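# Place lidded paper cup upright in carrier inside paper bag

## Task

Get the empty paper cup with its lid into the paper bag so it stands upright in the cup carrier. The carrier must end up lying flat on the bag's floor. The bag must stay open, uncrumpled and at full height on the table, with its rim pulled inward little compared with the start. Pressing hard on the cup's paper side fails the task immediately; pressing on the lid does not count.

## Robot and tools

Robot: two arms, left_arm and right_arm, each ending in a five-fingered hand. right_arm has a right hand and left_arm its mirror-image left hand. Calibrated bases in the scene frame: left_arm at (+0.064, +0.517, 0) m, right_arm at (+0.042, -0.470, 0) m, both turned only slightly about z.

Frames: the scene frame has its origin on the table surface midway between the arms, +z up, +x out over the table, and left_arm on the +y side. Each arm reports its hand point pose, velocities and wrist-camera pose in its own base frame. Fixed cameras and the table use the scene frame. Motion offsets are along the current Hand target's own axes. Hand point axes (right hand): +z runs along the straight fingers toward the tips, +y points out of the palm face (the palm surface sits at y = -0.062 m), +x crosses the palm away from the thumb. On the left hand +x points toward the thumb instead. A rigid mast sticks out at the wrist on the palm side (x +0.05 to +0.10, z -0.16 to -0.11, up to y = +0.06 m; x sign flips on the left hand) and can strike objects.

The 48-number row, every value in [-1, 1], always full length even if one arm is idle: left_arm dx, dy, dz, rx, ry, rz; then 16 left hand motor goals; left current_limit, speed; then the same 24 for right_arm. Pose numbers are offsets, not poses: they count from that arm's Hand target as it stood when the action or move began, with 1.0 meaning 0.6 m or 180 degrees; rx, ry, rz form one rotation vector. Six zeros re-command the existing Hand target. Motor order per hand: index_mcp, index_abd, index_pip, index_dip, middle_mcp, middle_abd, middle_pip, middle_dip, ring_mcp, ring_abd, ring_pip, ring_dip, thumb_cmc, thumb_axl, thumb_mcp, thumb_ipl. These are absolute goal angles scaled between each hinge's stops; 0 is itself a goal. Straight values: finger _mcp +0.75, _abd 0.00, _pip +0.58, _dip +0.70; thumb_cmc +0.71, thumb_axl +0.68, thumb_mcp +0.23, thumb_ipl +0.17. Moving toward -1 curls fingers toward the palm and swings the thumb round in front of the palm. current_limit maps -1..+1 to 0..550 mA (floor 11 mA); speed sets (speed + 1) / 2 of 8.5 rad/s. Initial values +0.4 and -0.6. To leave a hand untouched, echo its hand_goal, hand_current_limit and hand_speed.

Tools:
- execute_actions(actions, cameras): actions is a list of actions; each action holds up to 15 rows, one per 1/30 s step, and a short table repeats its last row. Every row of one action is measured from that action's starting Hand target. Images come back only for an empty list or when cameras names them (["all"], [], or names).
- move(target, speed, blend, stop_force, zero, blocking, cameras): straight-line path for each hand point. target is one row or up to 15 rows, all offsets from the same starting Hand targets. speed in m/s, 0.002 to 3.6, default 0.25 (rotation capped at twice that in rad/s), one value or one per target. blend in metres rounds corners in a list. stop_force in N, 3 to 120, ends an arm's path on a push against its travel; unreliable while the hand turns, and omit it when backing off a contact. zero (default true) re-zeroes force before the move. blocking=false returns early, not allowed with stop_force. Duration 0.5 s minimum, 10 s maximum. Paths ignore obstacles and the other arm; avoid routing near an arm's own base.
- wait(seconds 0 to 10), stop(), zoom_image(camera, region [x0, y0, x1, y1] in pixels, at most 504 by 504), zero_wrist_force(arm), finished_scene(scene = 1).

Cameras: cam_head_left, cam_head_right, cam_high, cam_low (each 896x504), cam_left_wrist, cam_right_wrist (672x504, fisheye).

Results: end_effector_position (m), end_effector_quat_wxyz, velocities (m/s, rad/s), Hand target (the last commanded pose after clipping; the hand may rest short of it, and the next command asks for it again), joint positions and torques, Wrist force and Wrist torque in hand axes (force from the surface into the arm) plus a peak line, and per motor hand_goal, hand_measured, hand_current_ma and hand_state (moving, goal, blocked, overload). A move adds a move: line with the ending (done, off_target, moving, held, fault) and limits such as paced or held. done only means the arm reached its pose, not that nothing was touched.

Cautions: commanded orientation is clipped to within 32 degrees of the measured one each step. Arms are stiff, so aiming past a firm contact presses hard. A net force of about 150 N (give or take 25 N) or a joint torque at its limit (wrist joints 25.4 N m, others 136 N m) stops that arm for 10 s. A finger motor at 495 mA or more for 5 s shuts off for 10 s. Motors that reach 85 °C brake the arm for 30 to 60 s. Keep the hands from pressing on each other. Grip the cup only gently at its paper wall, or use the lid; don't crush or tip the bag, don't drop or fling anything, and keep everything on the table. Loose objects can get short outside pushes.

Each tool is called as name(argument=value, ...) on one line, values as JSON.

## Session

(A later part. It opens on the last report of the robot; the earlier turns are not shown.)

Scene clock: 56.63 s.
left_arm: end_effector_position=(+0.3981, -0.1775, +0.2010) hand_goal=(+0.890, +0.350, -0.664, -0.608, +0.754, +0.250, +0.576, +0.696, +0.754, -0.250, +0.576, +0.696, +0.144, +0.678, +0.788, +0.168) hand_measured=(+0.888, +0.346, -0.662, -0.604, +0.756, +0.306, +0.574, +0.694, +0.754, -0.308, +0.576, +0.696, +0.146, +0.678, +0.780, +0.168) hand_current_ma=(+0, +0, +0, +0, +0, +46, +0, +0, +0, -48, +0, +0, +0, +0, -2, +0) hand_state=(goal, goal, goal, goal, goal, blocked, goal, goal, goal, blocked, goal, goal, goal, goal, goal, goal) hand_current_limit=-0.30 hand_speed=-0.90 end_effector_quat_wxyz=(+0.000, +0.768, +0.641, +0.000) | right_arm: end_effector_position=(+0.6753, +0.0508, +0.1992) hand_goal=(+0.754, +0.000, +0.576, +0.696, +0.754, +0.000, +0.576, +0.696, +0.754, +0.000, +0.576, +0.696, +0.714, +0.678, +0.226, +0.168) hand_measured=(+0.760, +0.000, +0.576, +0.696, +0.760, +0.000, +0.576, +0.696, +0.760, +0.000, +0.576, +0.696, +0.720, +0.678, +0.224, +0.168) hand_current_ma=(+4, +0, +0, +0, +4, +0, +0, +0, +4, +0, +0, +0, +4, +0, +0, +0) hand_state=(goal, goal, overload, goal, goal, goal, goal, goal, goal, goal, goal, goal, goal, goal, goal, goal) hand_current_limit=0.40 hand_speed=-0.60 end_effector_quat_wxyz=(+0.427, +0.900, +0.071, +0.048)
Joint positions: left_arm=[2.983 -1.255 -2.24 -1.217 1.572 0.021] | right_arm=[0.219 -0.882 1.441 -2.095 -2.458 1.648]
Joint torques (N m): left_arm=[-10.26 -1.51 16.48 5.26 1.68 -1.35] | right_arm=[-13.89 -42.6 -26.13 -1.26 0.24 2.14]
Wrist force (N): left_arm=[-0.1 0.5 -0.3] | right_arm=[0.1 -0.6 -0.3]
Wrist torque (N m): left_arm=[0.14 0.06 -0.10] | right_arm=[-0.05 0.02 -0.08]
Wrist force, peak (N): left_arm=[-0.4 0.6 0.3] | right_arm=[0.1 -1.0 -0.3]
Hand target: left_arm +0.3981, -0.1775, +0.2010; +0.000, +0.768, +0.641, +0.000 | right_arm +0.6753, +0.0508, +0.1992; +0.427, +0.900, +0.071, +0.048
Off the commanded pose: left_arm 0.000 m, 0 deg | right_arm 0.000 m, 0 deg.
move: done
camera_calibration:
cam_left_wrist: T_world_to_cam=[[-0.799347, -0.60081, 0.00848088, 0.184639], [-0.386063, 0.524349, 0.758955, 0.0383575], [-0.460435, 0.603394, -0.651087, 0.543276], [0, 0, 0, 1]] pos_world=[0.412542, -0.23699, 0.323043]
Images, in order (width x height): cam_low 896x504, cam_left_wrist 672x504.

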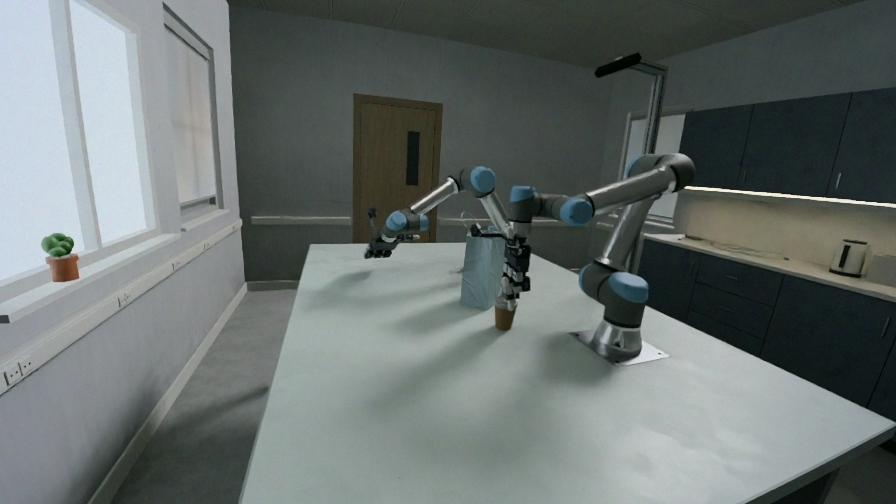

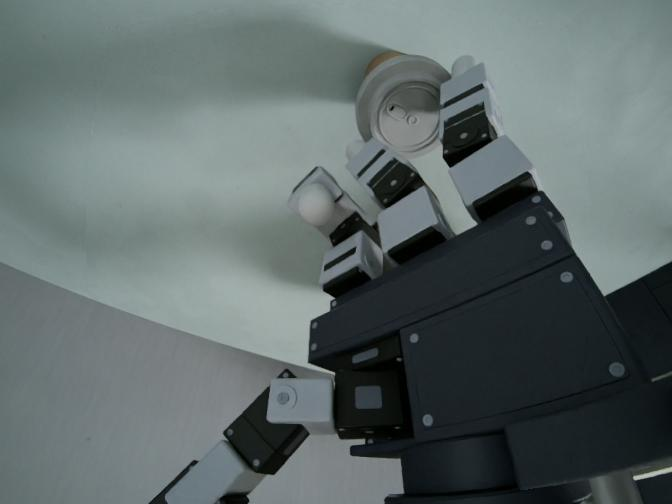

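move(target=[[0,0,0,0,0,0, 0.89,0.35,-0.664,-0.609, 0.754,0.2,0.576,0.696, 0.754,-0.2,0.576,0.696, 0.143,0.678,0.787,0.168, -0.3,-0.9, 0,0,0,0,0,0, 0.754,0,0.576,0.696,0.754,0,0.576,0.696,0.754,0,0.576,0.696,0.714,0.678,0.226,0.168,0.4,-0.6],[0,0,-0.05,0,0,0, 0.89,0.35,-0.664,-0.609, 0.754,0.2,0.576,0.696, 0.754,-0.2,0.576,0.696, 0.143,0.678,0.787,0.168, -0.3,-0.9, 0,0,0,0,0,0, 0.754,0,0.576,0.696,0.754,0,0.576,0.696,0.754,0,0.576,0.696,0.714,0.678,0.226,0.168,0.4,-0.6]], speed=0.04, cameras=["cam_left_wrist","cam_low"])

zoom_image(camera="cam_left_wrist", region=[290, 30, 510, 210])

zoom_image(camera="cam_low", region=[470, 240, 540, 340])

Scene clock: 58.60 s.
left_arm: end_effector_position=(+0.3981, -0.1775, +0.2309) hand_goal=(+0.890, +0.350, -0.664, -0.608, +0.754, +0.200, +0.576, +0.696, +0.754, -0.200, +0.576, +0.696, +0.144, +0.678, +0.788, +0.168) hand_measured=(+0.888, +0.346, -0.662, -0.604, +0.756, +0.300, +0.574, +0.694, +0.754, -0.302, +0.576, +0.696, +0.146, +0.678, +0.780, +0.168) hand_current_ma=(+0, +0, +0, +0, +0, +135, +0, +0, +0, -140, +0, +0, +0, +0, -2, +0) hand_state=(goal, goal, goal, goal, goal, blocked, goal, goal, goal, blocked, goal, goal, goal, goal, goal, goal) hand_current_limit=-0.30 hand_speed=-0.90 end_effector_quat_wxyz=(+0.000, +0.768, +0.641, +0.000) | right_arm: end_effector_position=(+0.6753, +0.0508, +0.1992) hand_goal=(+0.754, +0.000, +0.576, +0.696, +0.754, +0.000, +0.576, +0.696, +0.754, +0.000, +0.576, +0.696, +0.714, +0.678, +0.226, +0.168) hand_measured=(+0.760, +0.000, +0.576, +0.696, +0.760, +0.000, +0.576, +0.696, +0.760, +0.000, +0.576, +0.696, +0.720, +0.678, +0.224, +0.168) hand_current_ma=(+4, +0, +0, +0, +4, +0, +0, +0, +4, +0, +0, +0, +4, +0, +0, +0) hand_state=(goal, goal, overload, goal, goal, goal, goal, goal, goal, goal, goal, goal, goal, goal, goal, goal) hand_current_limit=0.40 hand_speed=-0.60 end_effector_quat_wxyz=(+0.427, +0.900, +0.071, +0.048)
Joint positions: left_arm=[2.982 -1.229 -2.177 -1.307 1.572 0.021] | right_arm=[0.219 -0.882 1.441 -2.095 -2.458 1.648]
Joint torques (N m): left_arm=[-6.05 16.75 32.08 0.49 1.26 0.15] | right_arm=[-13.14 -41.96 -27.18 -1.1 0.16 1.97]
Wrist force (N): left_arm=[-0.2 0.3 0.3] | right_arm=[-0.1 -0.8 -0.1]
Wrist torque (N m): left_arm=[0.07 0.05 -0.11] | right_arm=[-0.07 0.04 -0.10]
Wrist force, peak (N): left_arm=[0.2 0.4 -1.2] | right_arm=[0.2 -1.0 0.1]
Hand target: left_arm +0.3981, -0.1775, +0.2310; +0.000, +0.768, +0.641, +0.000 | right_arm +0.6753, +0.0508, +0.1992; +0.427, +0.900, +0.071, +0.048
Off the commanded pose: left_arm 0.000 m, 0 deg | right_arm 0.000 m, 0 deg.
move: done
camera_calibration:
cam_left_wrist: T_world_to_cam=[[-0.799347, -0.60081, 0.00848088, 0.184385], [-0.386063, 0.524349, 0.758955, 0.0156647], [-0.460435, 0.603394, -0.651087, 0.562744], [0, 0, 0, 1]] pos_world=[0.412542, -0.23699, 0.352943]
Images, in order (width x height): cam_low 896x504, cam_left_wrist 672x504.

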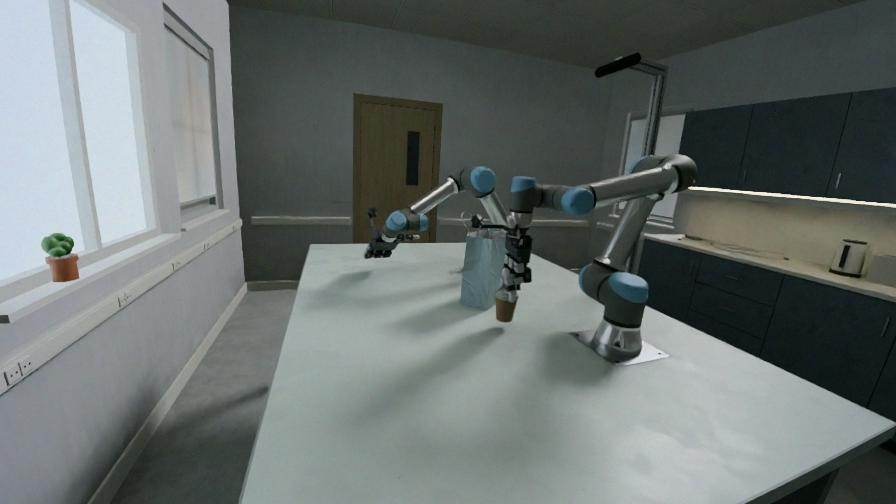

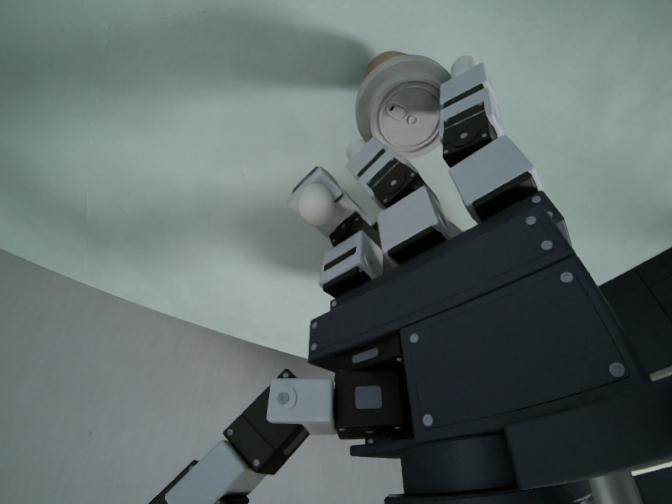

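Scaled by 2.291 from the camera's 672x504 image, which has a finer 960x720 frame.

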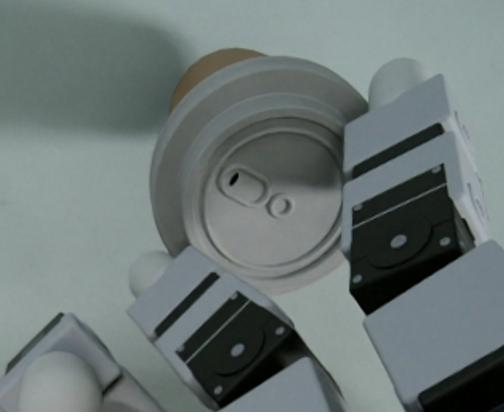

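Scaled by 5.040 from the camera's 896x504 image, which has a finer 1280x720 frame.

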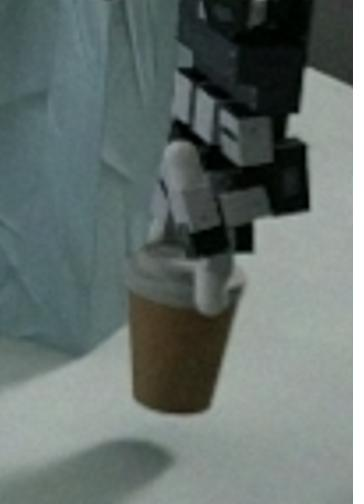

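move(target=[[0,0,-0.4985,0,0,0, 0.89,0.35,-0.664,-0.609, 0.754,0.2,0.576,0.696, 0.754,-0.2,0.576,0.696, 1.0,0.678,0.787,0.168, -0.3,-0.8, 0,0,0,0,0,0, 0.754,0,0.576,0.696,0.754,0,0.576,0.696,0.754,0,0.576,0.696,0.714,0.678,0.226,0.168,0.4,-0.6],[-0.6491,-0.0493,-0.4985,0,0,0.3456, 0.89,0.35,-0.664,-0.609, 0.754,0.2,0.576,0.696, 0.754,-0.2,0.576,0.696, 1.0,0.678,0.787,0.168, -0.3,-0.8, 0,0,0,0,0,0, 0.754,0,0.576,0.696,0.754,0,0.576,0.696,0.754,0,0.576,0.696,0.714,0.678,0.226,0.168,0.4,-0.6]], speed=0.15, blend=0.03, cameras=["all"])

zoom_image(camera="cam_left_wrist", region=[200, 0, 500, 225])

zoom_image(camera="cam_high", region=[320, 280, 560, 500])

zoom_image(camera="cam_head_left", region=[360, 120, 500, 300])

zoom_image(camera="cam_low", region=[420, 130, 580, 350])

Scene clock: 65.60 s.
left_arm: end_effector_position=(+0.2993, -0.5555, +0.5297) hand_goal=(+0.890, +0.350, -0.664, -0.608, +0.754, +0.200, +0.576, +0.696, +0.754, -0.200, +0.576, +0.696, +1.000, +0.678, +0.788, +0.168) hand_measured=(+0.888, +0.346, -0.662, -0.604, +0.756, +0.300, +0.574, +0.694, +0.754, -0.302, +0.576, +0.696, +0.998, +0.678, +0.780, +0.168) hand_current_ma=(+0, +0, +0, +0, +0, +135, +0, +0, +0, -140, +0, +0, +0, +0, -2, +0) hand_state=(goal, goal, goal, goal, goal, blocked, goal, goal, goal, blocked, goal, goal, goal, goal, goal, goal) hand_current_limit=-0.30 hand_speed=-0.80 end_effector_quat_wxyz=(+0.000, +0.988, +0.152, +0.000) | right_arm: end_effector_position=(+0.6753, +0.0508, +0.1992) hand_goal=(+0.754, +0.000, +0.576, +0.696, +0.754, +0.000, +0.576, +0.696, +0.754, +0.000, +0.576, +0.696, +0.714, +0.678, +0.226, +0.168) hand_measured=(+0.760, +0.000, +0.576, +0.696, +0.760, +0.000, +0.576, +0.696, +0.760, +0.000, +0.576, +0.696, +0.720, +0.678, +0.224, +0.168) hand_current_ma=(+4, +0, +0, +0, +4, +0, +0, +0, +4, +0, +0, +0, +4, +0, +0, +0) hand_state=(goal, goal, overload, goal, goal, goal, goal, goal, goal, goal, goal, goal, goal, goal, goal, goal) hand_current_limit=0.40 hand_speed=-0.60 end_effector_quat_wxyz=(+0.427, +0.900, +0.071, +0.048)
Joint positions: left_arm=[2.301 -1.756 -0.911 -2.046 1.571 0.425] | right_arm=[0.219 -0.882 1.441 -2.095 -2.458 1.648]
Joint torques (N m): left_arm=[-13.04 19.53 30.46 0.57 2.44 1.68] | right_arm=[-13.6 -42.79 -26.04 -1.17 0.14 1.97]
Wrist force (N): left_arm=[0.0 0.0 0.3] | right_arm=[-0.1 -0.7 -0.2]
Wrist torque (N m): left_arm=[-0.02 0.01 -0.08] | right_arm=[-0.07 0.05 -0.10]
Wrist force, peak (N): left_arm=[-0.3 0.3 1.1] | right_arm=[0.0 -1.2 0.2]
Hand target: left_arm +0.2993, -0.5557, +0.5297; +0.000, +0.988, +0.152, +0.000 | right_arm +0.6753, +0.0508, +0.1992; +0.427, +0.900, +0.071, +0.048
Off the commanded pose: left_arm 0.000 m, 0 deg | right_arm 0.000 m, 0 deg.
move: done
camera_calibration:
cam_left_wrist: T_world_to_cam=[[-0.904327, 0.426739, 0.00934158, 0.477536], [0.284246, 0.585746, 0.759016, -0.217556], [0.31843, 0.689054, -0.651005, 0.75433], [0, 0, 0, 1]] pos_world=[0.253487, -0.596124, 0.65174]
cam_right_wrist: T_world_to_cam=[[-0.721411, -0.503734, 0.475203, 0.448364], [-0.550343, 0.833551, 0.0481146, 0.268044], [-0.420343, -0.226814, -0.87856, 0.59391], [0, 0, 0, 1]] pos_world=[0.720617, 0.137135, 0.295825]

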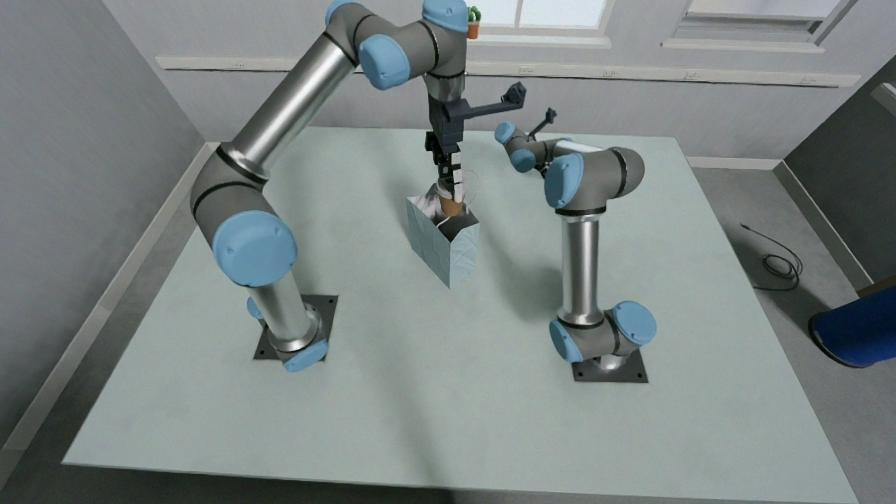

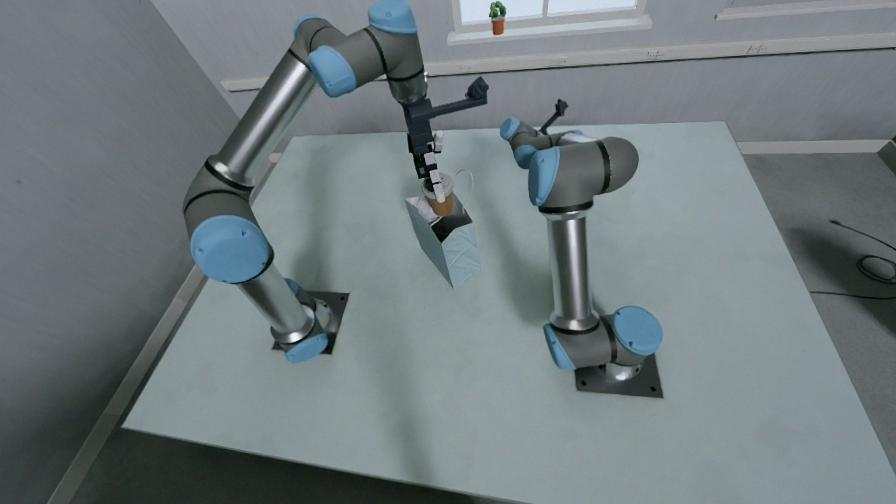

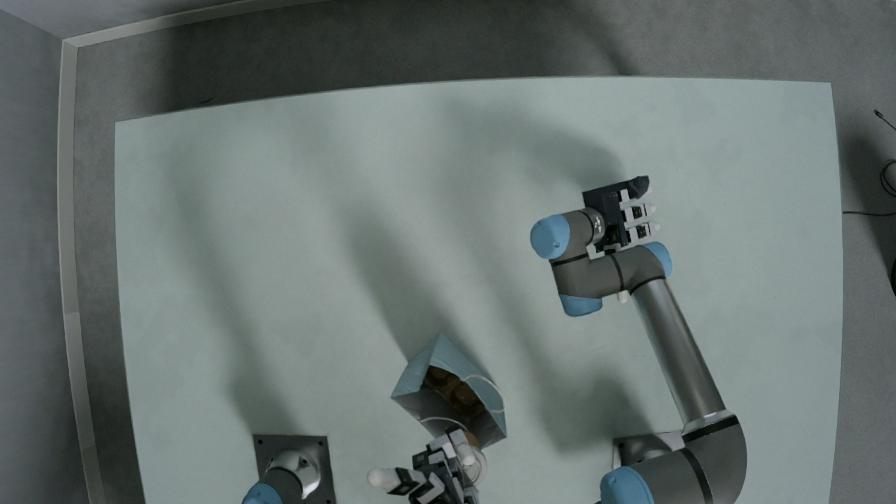

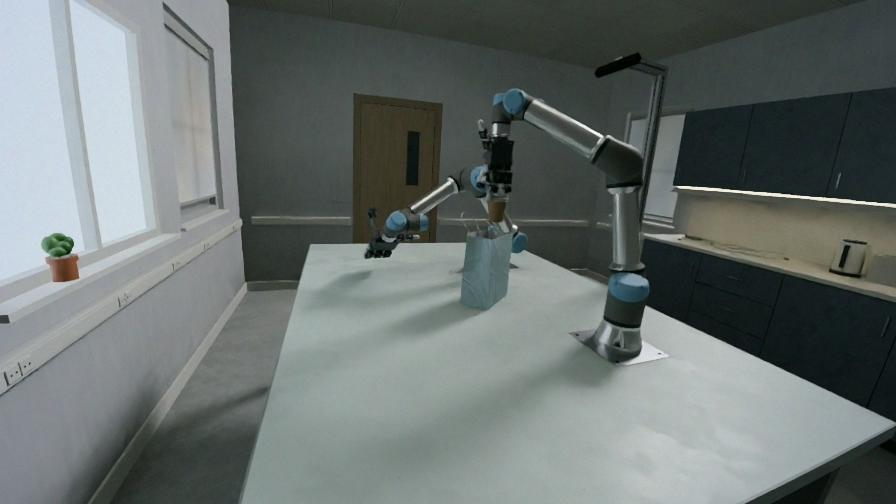

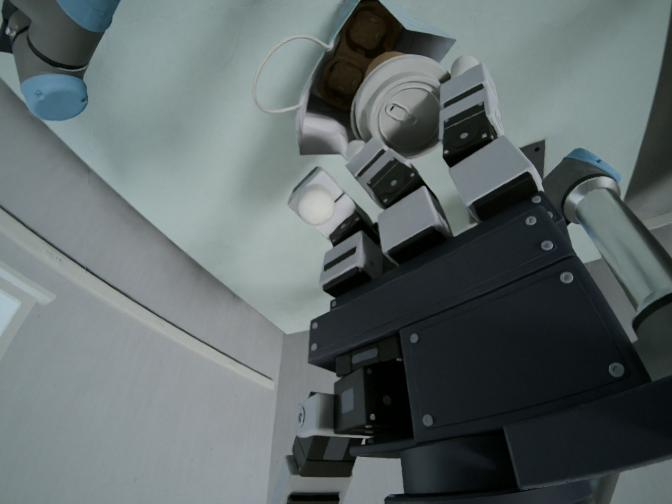

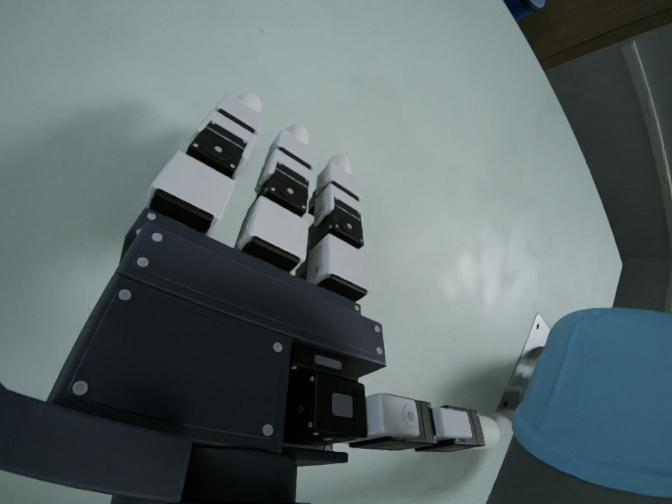

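Scaled by 1.680 from the camera's 672x504 image, which has a finer 960x720 frame.

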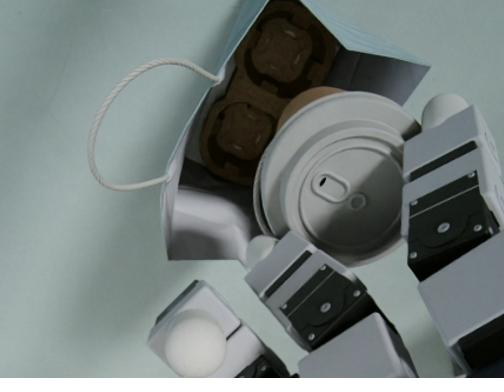

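Scaled by 2.100 from the camera's 896x504 image, which has a finer 1280x720 frame.

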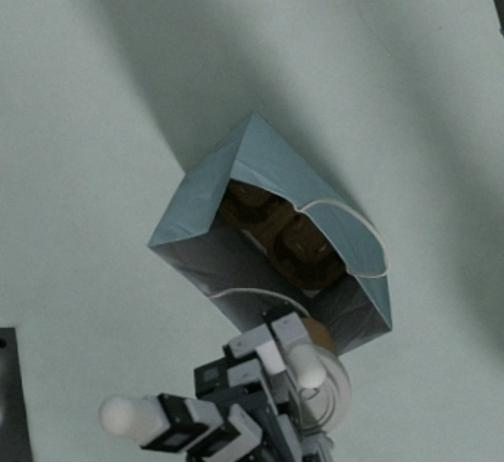

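Scaled by 2.800 from the camera's 896x504 image, which has a finer 1280x720 frame.

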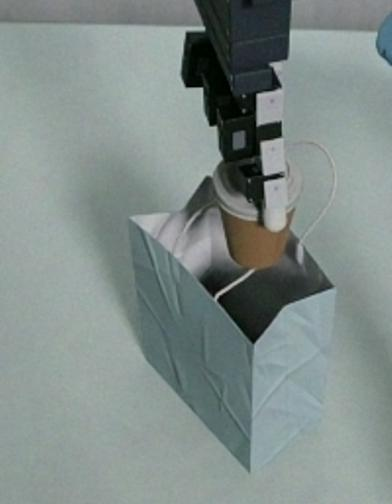

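Scaled by 2.291 from the camera's 896x504 image, which has a finer 1280x720 frame.

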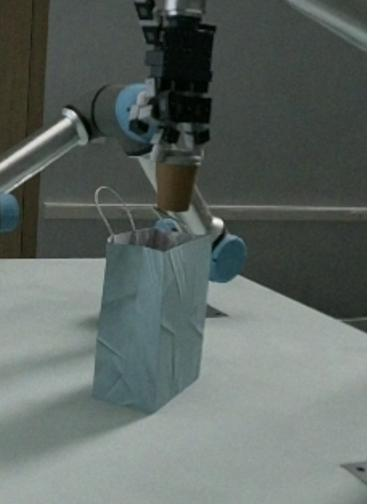

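move(target=[0,0,-0.2,0,0,0, 0.89,0.35,-0.664,-0.609, 0.754,0.2,0.576,0.696, 0.754,-0.2,0.576,0.696, 1.0,0.678,0.787,0.168, -0.3,-0.8, 0,0,0,0,0,0, 0.754,0,0.576,0.696,0.754,0,0.576,0.696,0.754,0,0.576,0.696,0.714,0.678,0.226,0.168,0.4,-0.6], speed=0.15, cameras=["all"])

zoom_image(camera="cam_left_wrist", region=[200, 0, 500, 225])

zoom_image(camera="cam_high", region=[320, 280, 560, 500])

zoom_image(camera="cam_head_left", region=[360, 120, 500, 300])

zoom_image(camera="cam_low", region=[420, 130, 580, 350])

Scene clock: 67.77 s.
left_arm: end_effector_position=(+0.2990, -0.5552, +0.6487) hand_goal=(+0.890, +0.350, -0.664, -0.608, +0.754, +0.200, +0.576, +0.696, +0.754, -0.200, +0.576, +0.696, +1.000, +0.678, +0.788, +0.168) hand_measured=(+0.888, +0.346, -0.662, -0.604, +0.756, +0.300, +0.574, +0.694, +0.754, -0.302, +0.576, +0.696, +0.998, +0.678, +0.780, +0.168) hand_current_ma=(+0, +0, +0, +0, +0, +135, +0, +0, +0, -140, +0, +0, +0, +0, -2, +0) hand_state=(goal, goal, goal, goal, goal, blocked, goal, goal, goal, blocked, goal, goal, goal, goal, goal, goal) hand_current_limit=-0.30 hand_speed=-0.80 end_effector_quat_wxyz=(+0.026, +0.988, +0.152, +0.012) | right_arm: end_effector_position=(+0.6753, +0.0508, +0.1992) hand_goal=(+0.754, +0.000, +0.576, +0.696, +0.754, +0.000, +0.576, +0.696, +0.754, +0.000, +0.576, +0.696, +0.714, +0.678, +0.226, +0.168) hand_measured=(+0.760, +0.000, +0.576, +0.696, +0.760, +0.000, +0.576, +0.696, +0.760, +0.000, +0.576, +0.696, +0.720, +0.678, +0.224, +0.168) hand_current_ma=(+4, +0, +0, +0, +4, +0, +0, +0, +4, +0, +0, +0, +4, +0, +0, +0) hand_state=(goal, goal, overload, goal, goal, goal, goal, goal, goal, goal, goal, goal, goal, goal, goal, goal) hand_current_limit=0.40 hand_speed=-0.60 end_effector_quat_wxyz=(+0.427, +0.900, +0.071, +0.048)
Joint positions: left_arm=[2.305 -2.084 -0.035 -2.536 1.563 0.429] | right_arm=[0.219 -0.882 1.441 -2.095 -2.458 1.648]
Joint torques (N m): left_arm=[8.87 25.02 21.92 0.58 -2.06 1.65] | right_arm=[-13.1 -42.76 -26.36 -1.28 -0.02 1.99]
Wrist force (N): left_arm=[-0.1 -0.1 0.2] | right_arm=[0.3 -0.7 0.0]
Wrist torque (N m): left_arm=[-0.03 0.03 -0.10] | right_arm=[-0.07 -0.01 -0.07]
Wrist force, peak (N): left_arm=[-0.2 0.0 1.0] | right_arm=[0.0 -1.0 -0.2]
Hand target: left_arm +0.2993, -0.5558, +0.6497; +0.000, +0.988, +0.152, +0.000 | right_arm +0.6753, +0.0508, +0.1992; +0.427, +0.900, +0.071, +0.048
Off the commanded pose: left_arm 0.001 m, 3 deg | right_arm 0.000 m, 0 deg.
elbow stopped short (left arm): the move would have taken joint 3 (elbow) straighter than the controller allows.
move: off_target (left_arm)
camera_calibration:
cam_left_wrist: T_world_to_cam=[[-0.90338, 0.426986, -0.0398387, 0.507698], [0.261192, 0.621519, 0.738575, -0.267999], [0.340122, 0.656808, -0.672993, 0.821554], [0, 0, 0, 1]] pos_world=[0.249216, -0.589817, 0.771063]
cam_right_wrist: T_world_to_cam=[[-0.721411, -0.503734, 0.475203, 0.448364], [-0.550343, 0.833551, 0.0481146, 0.268044], [-0.420343, -0.226814, -0.87856, 0.59391], [0, 0, 0, 1]] pos_world=[0.720617, 0.137135, 0.295825]

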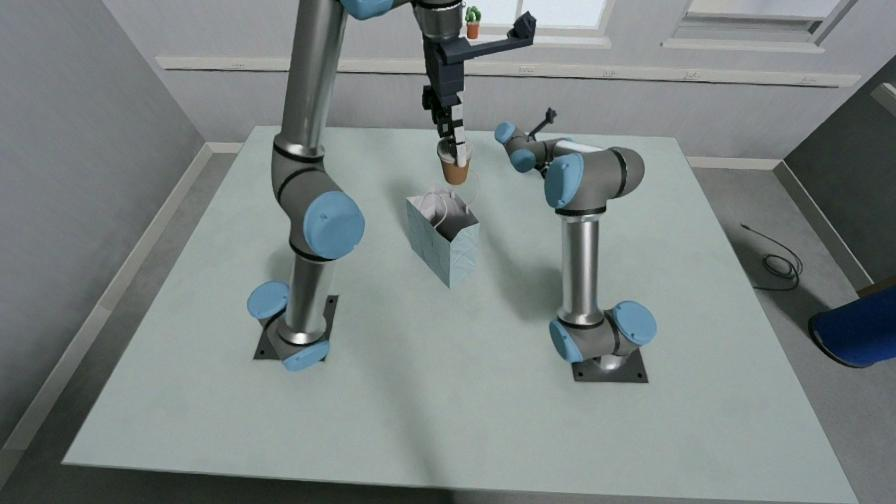

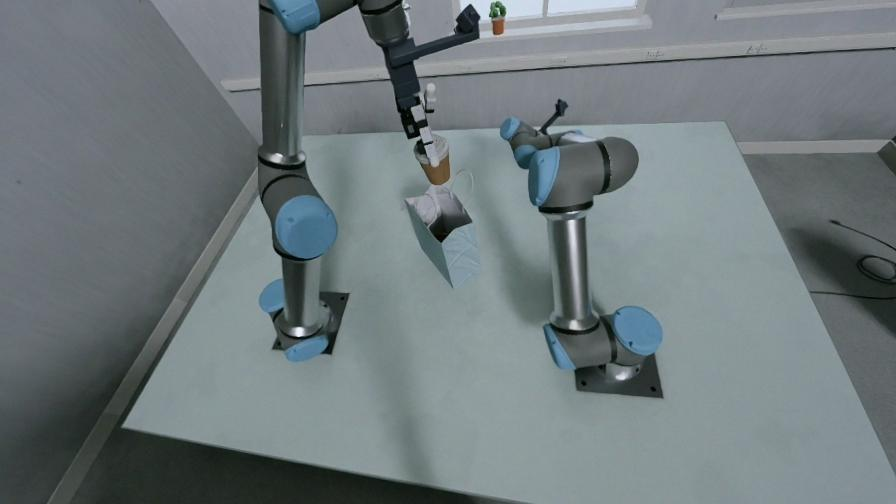

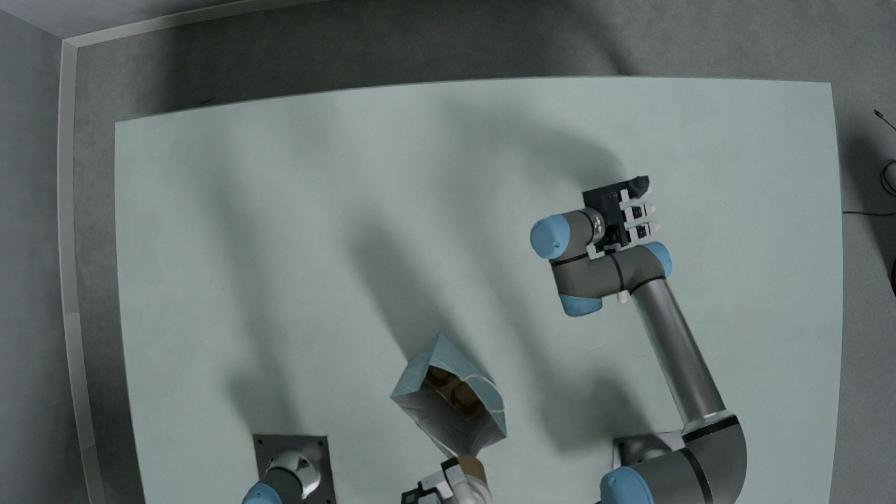

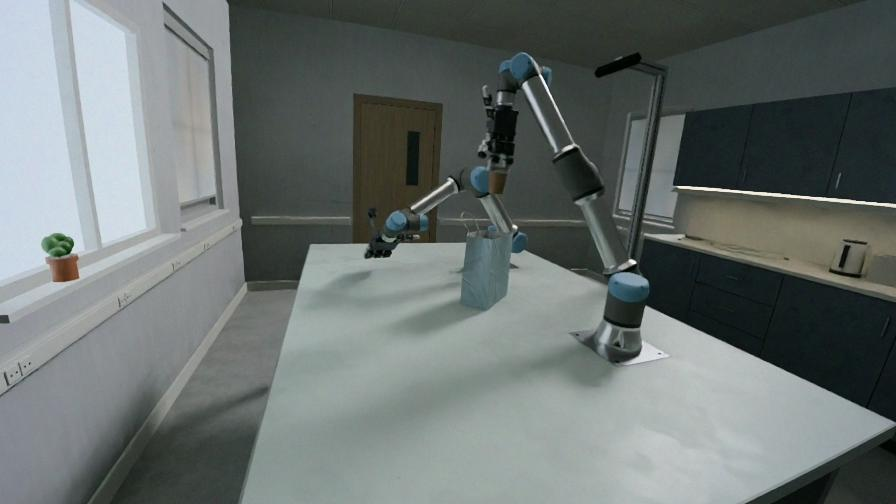

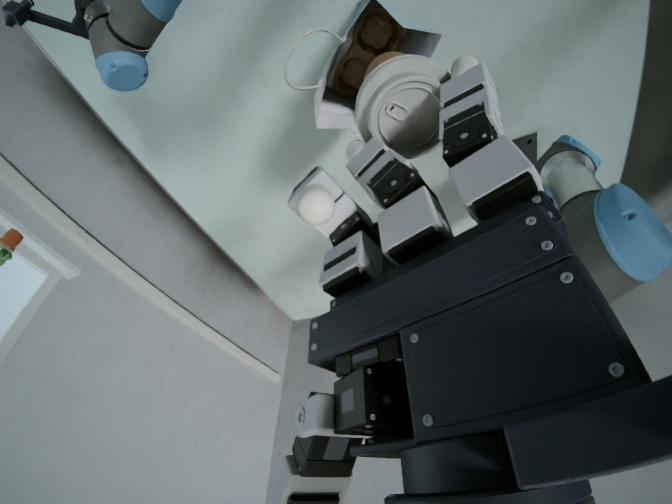

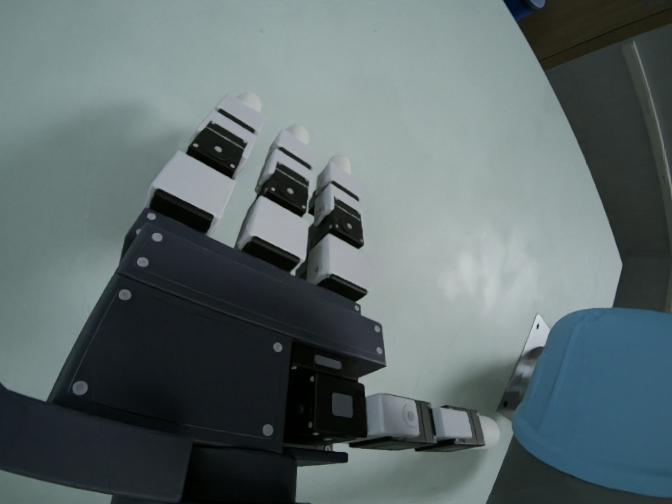

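Scaled by 1.680 from the camera's 672x504 image, which has a finer 960x720 frame.

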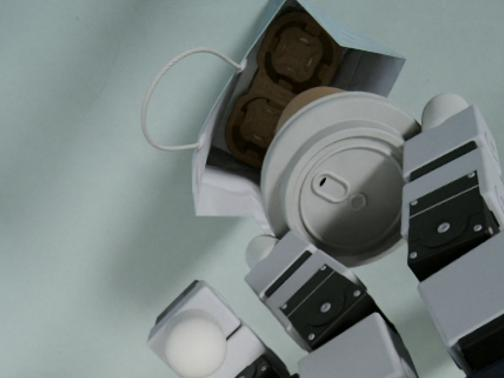

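Scaled by 2.100 from the camera's 896x504 image, which has a finer 1280x720 frame.

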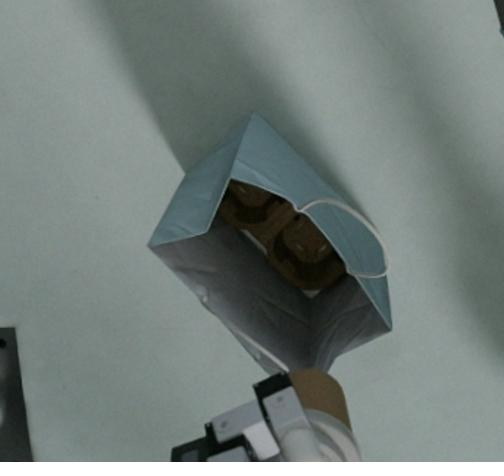

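Scaled by 2.800 from the camera's 896x504 image, which has a finer 1280x720 frame.

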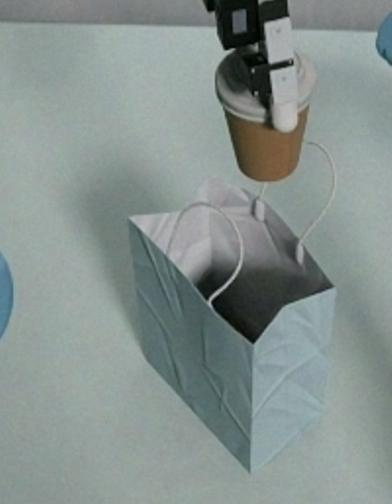

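Scaled by 2.291 from the camera's 896x504 image, which has a finer 1280x720 frame.

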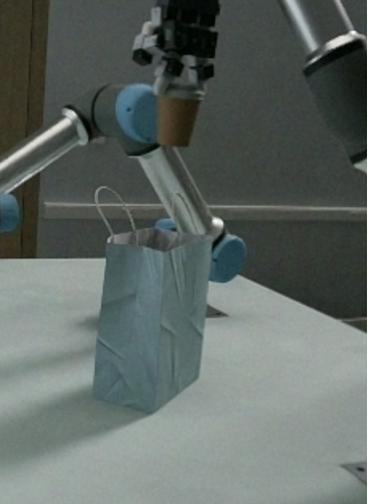

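zoom_image(camera="cam_head_left", region=[400, 175, 490, 245])

zoom_image(camera="cam_head_right", region=[395, 175, 485, 245])

zoom_image(camera="cam_high", region=[380, 350, 520, 480])

zoom_image(camera="cam_low", region=[450, 200, 530, 260])

Scaled by 5.600 from the camera's 896x504 image, which has a finer 1280x720 frame.

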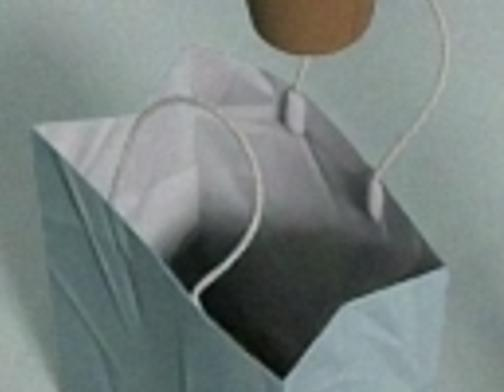

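Scaled by 5.600 from the camera's 896x504 image, which has a finer 1280x720 frame.

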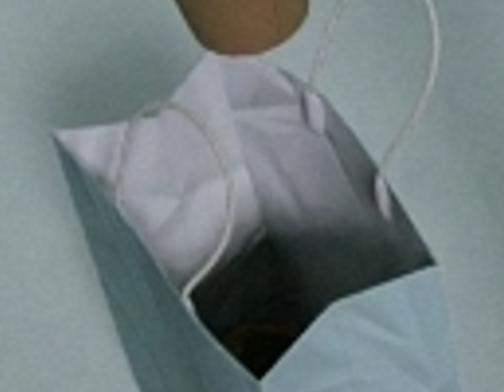

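Scaled by 3.600 from the camera's 896x504 image, which has a finer 1280x720 frame.

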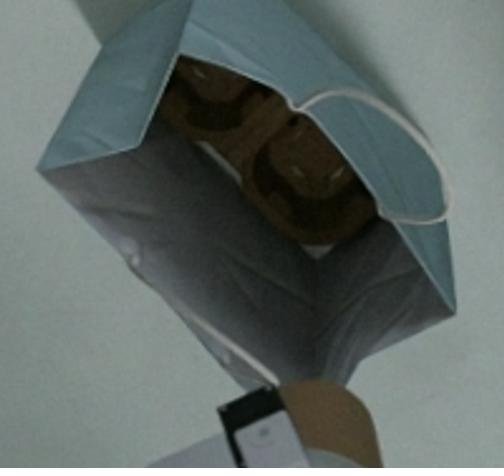

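Scaled by 6.300 from the camera's 896x504 image, which has a finer 1280x720 frame.

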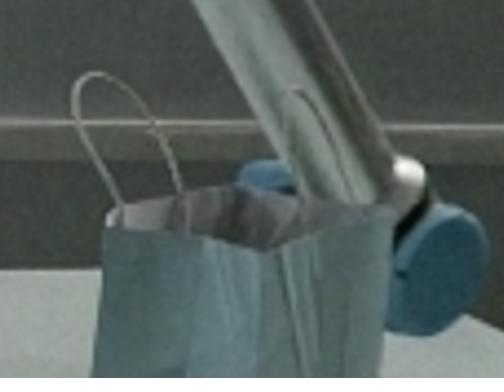

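move(target=[[0.0775,0.0134,0.08,0,0,0, 0.89,0.35,-0.664,-0.609, 0.754,0.2,0.576,0.696, 0.754,-0.2,0.576,0.696, 1.0,0.678,0.787,0.168, -0.3,-0.8, 0,0,0,0,0,0, 0.754,0,0.576,0.696,0.754,0,0.576,0.696,0.754,0,0.576,0.696,0.714,0.678,0.226,0.168,0.4,-0.6],[0.0775,0.0134,0.2228,0,0,0, 0.89,0.35,-0.664,-0.609, 0.754,0.2,0.576,0.696, 0.754,-0.2,0.576,0.696, 1.0,0.678,0.787,0.168, -0.3,-0.8, 0,0,0,0,0,0, 0.754,0,0.576,0.696,0.754,0,0.576,0.696,0.754,0,0.576,0.696,0.714,0.678,0.226,0.168,0.4,-0.6]], speed=0.12, blend=0.01, cameras=["all"])

zoom_image(camera="cam_head_left", region=[400, 155, 490, 245])

zoom_image(camera="cam_low", region=[450, 180, 530, 260])

zoom_image(camera="cam_high", region=[380, 350, 520, 480])

Scene clock: 70.80 s.
left_arm: end_effector_position=(+0.3460, -0.5493, +0.5161) hand_goal=(+0.890, +0.350, -0.664, -0.608, +0.754, +0.200, +0.576, +0.696, +0.754, -0.200, +0.576, +0.696, +1.000, +0.678, +0.788, +0.168) hand_measured=(+0.888, +0.346, -0.662, -0.604, +0.756, +0.300, +0.574, +0.694, +0.754, -0.302, +0.576, +0.696, +0.998, +0.678, +0.780, +0.168) hand_current_ma=(+0, +0, +0, +0, +0, +135, +0, +0, +0, -140, +0, +0, +0, +0, -2, +0) hand_state=(goal, goal, goal, goal, goal, blocked, goal, goal, goal, blocked, goal, goal, goal, goal, goal, goal) hand_current_limit=-0.30 hand_speed=-0.80 end_effector_quat_wxyz=(-0.001, +0.988, +0.152, +0.000) | right_arm: end_effector_position=(+0.6753, +0.0508, +0.1992) hand_goal=(+0.754, +0.000, +0.576, +0.696, +0.754, +0.000, +0.576, +0.696, +0.754, +0.000, +0.576, +0.696, +0.714, +0.678, +0.226, +0.168) hand_measured=(+0.760, +0.000, +0.576, +0.696, +0.760, +0.000, +0.576, +0.696, +0.760, +0.000, +0.576, +0.696, +0.720, +0.678, +0.224, +0.168) hand_current_ma=(+4, +0, +0, +0, +4, +0, +0, +0, +4, +0, +0, +0, +4, +0, +0, +0) hand_state=(goal, goal, overload, goal, goal, goal, goal, goal, goal, goal, goal, goal, goal, goal, goal, goal) hand_current_limit=0.40 hand_speed=-0.60 end_effector_quat_wxyz=(+0.427, +0.900, +0.071, +0.048)
Joint positions: left_arm=[2.372 -1.788 -0.91 -2.015 1.572 0.496] | right_arm=[0.219 -0.882 1.441 -2.095 -2.458 1.648]
Joint torques (N m): left_arm=[8.43 40.61 15.58 5.53 -1.87 1.77] | right_arm=[-13.34 -42.94 -26.34 -1.19 0.09 2.06]
Wrist force (N): left_arm=[0.0 0.1 0.5] | right_arm=[-0.1 -0.5 -0.1]
Wrist torque (N m): left_arm=[-0.03 0.02 -0.08] | right_arm=[-0.03 0.03 -0.09]
Wrist force, peak (N): left_arm=[-0.1 0.4 1.2] | right_arm=[0.4 -0.8 -0.5]
Hand target: left_arm +0.3460, -0.5493, +0.5161; +0.000, +0.988, +0.152, +0.000 | right_arm +0.6753, +0.0508, +0.1992; +0.427, +0.900, +0.071, +0.048
Off the commanded pose: left_arm 0.000 m, 0 deg | right_arm 0.000 m, 0 deg.
move: done
camera_calibration:
cam_left_wrist: T_world_to_cam=[[-0.904209, 0.426983, 0.00957646, 0.5173], [0.284515, 0.585482, 0.759119, -0.224469], [0.318524, 0.689127, -0.650882, 0.726238], [0, 0, 0, 1]] pos_world=[0.300288, -0.589926, 0.63814]
cam_right_wrist: T_world_to_cam=[[-0.721411, -0.503734, 0.475203, 0.448364], [-0.550343, 0.833551, 0.0481146, 0.268044], [-0.420343, -0.226814, -0.87856, 0.59391], [0, 0, 0, 1]] pos_world=[0.720617, 0.137135, 0.295825]

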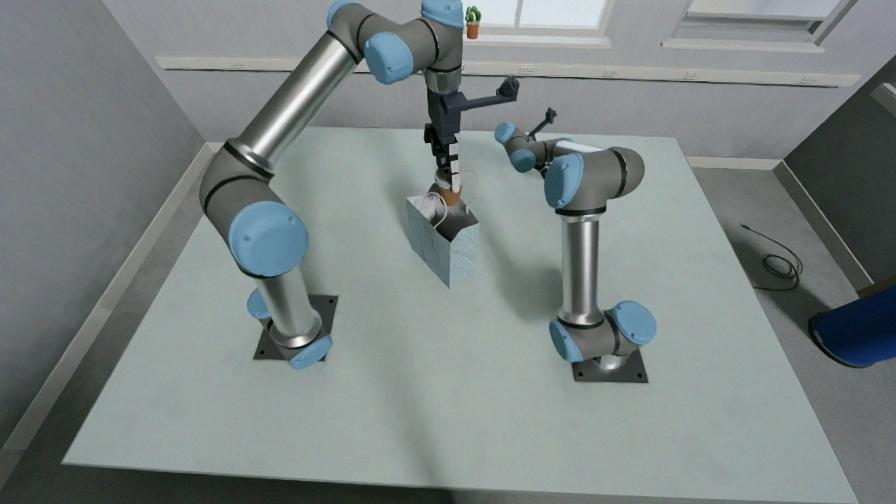

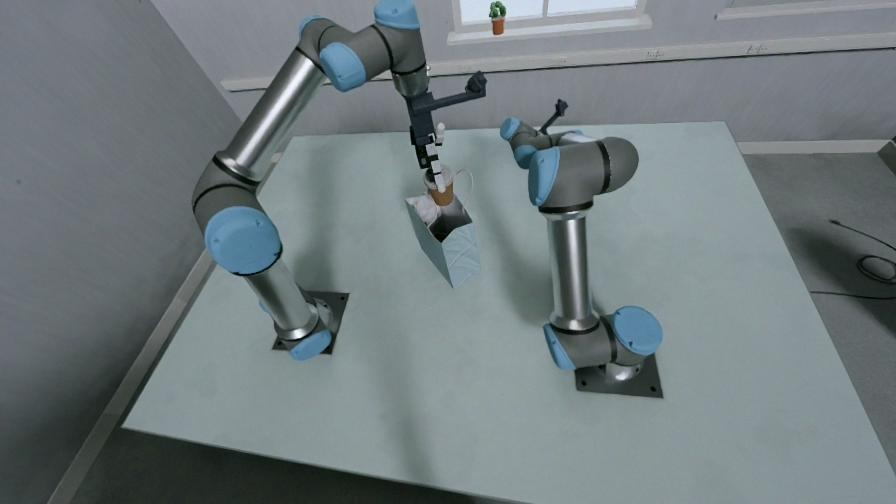

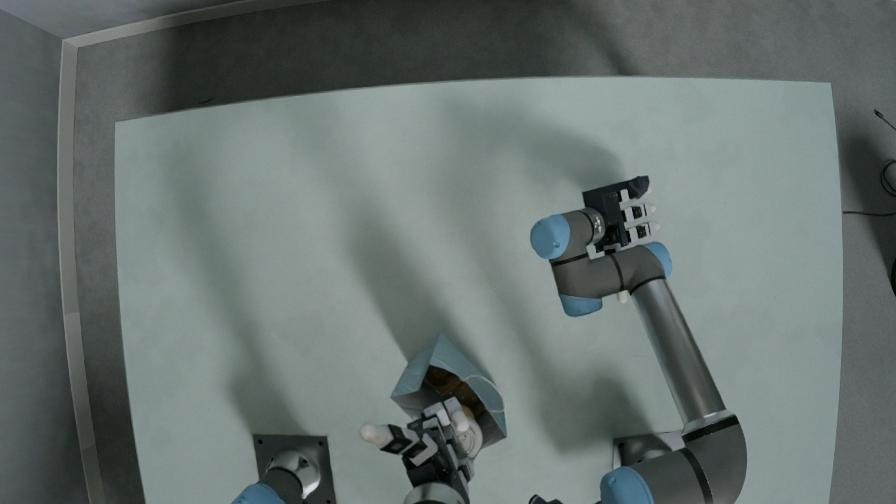

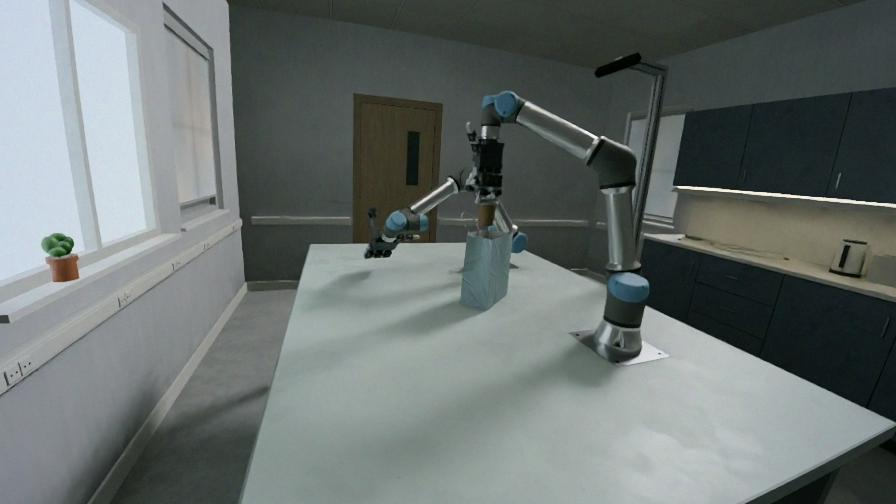

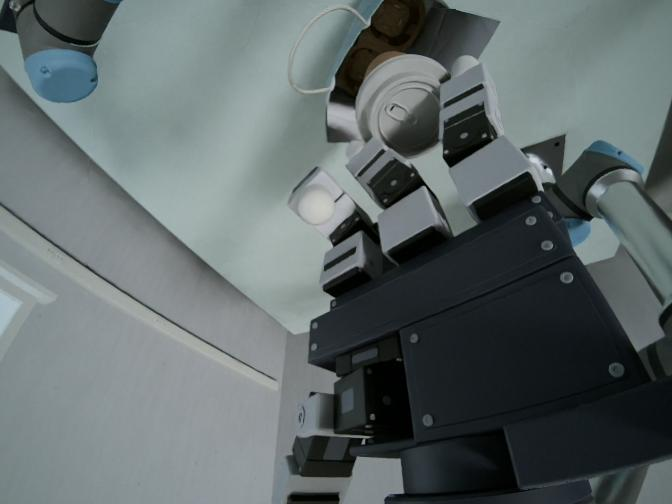

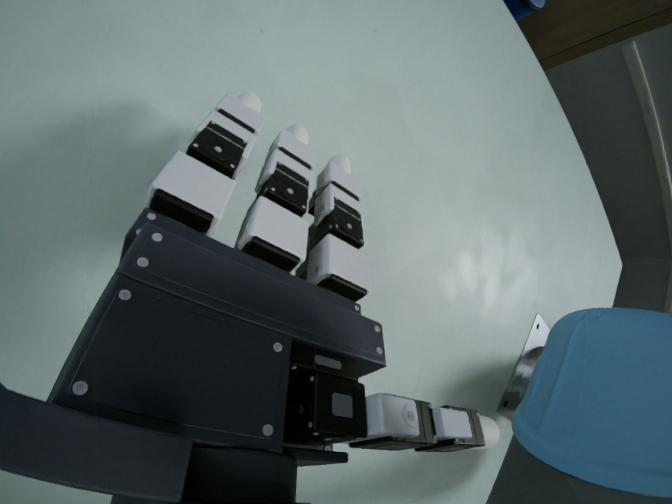

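Scaled by 5.600 from the camera's 896x504 image, which has a finer 1280x720 frame.

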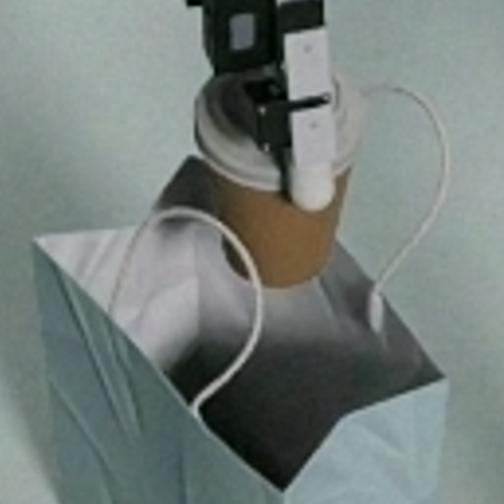

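Scaled by 6.300 from the camera's 896x504 image, which has a finer 1280x720 frame.

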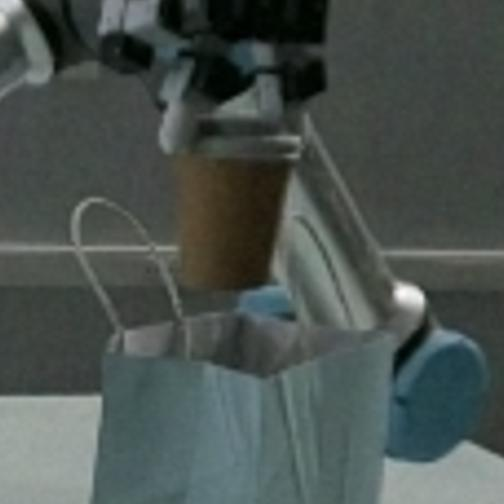

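Scaled by 3.600 from the camera's 896x504 image, which has a finer 1280x720 frame.

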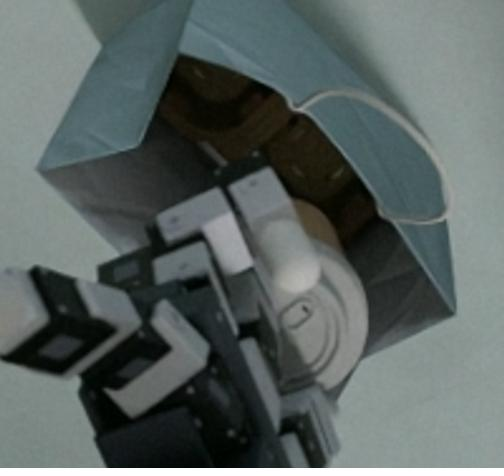

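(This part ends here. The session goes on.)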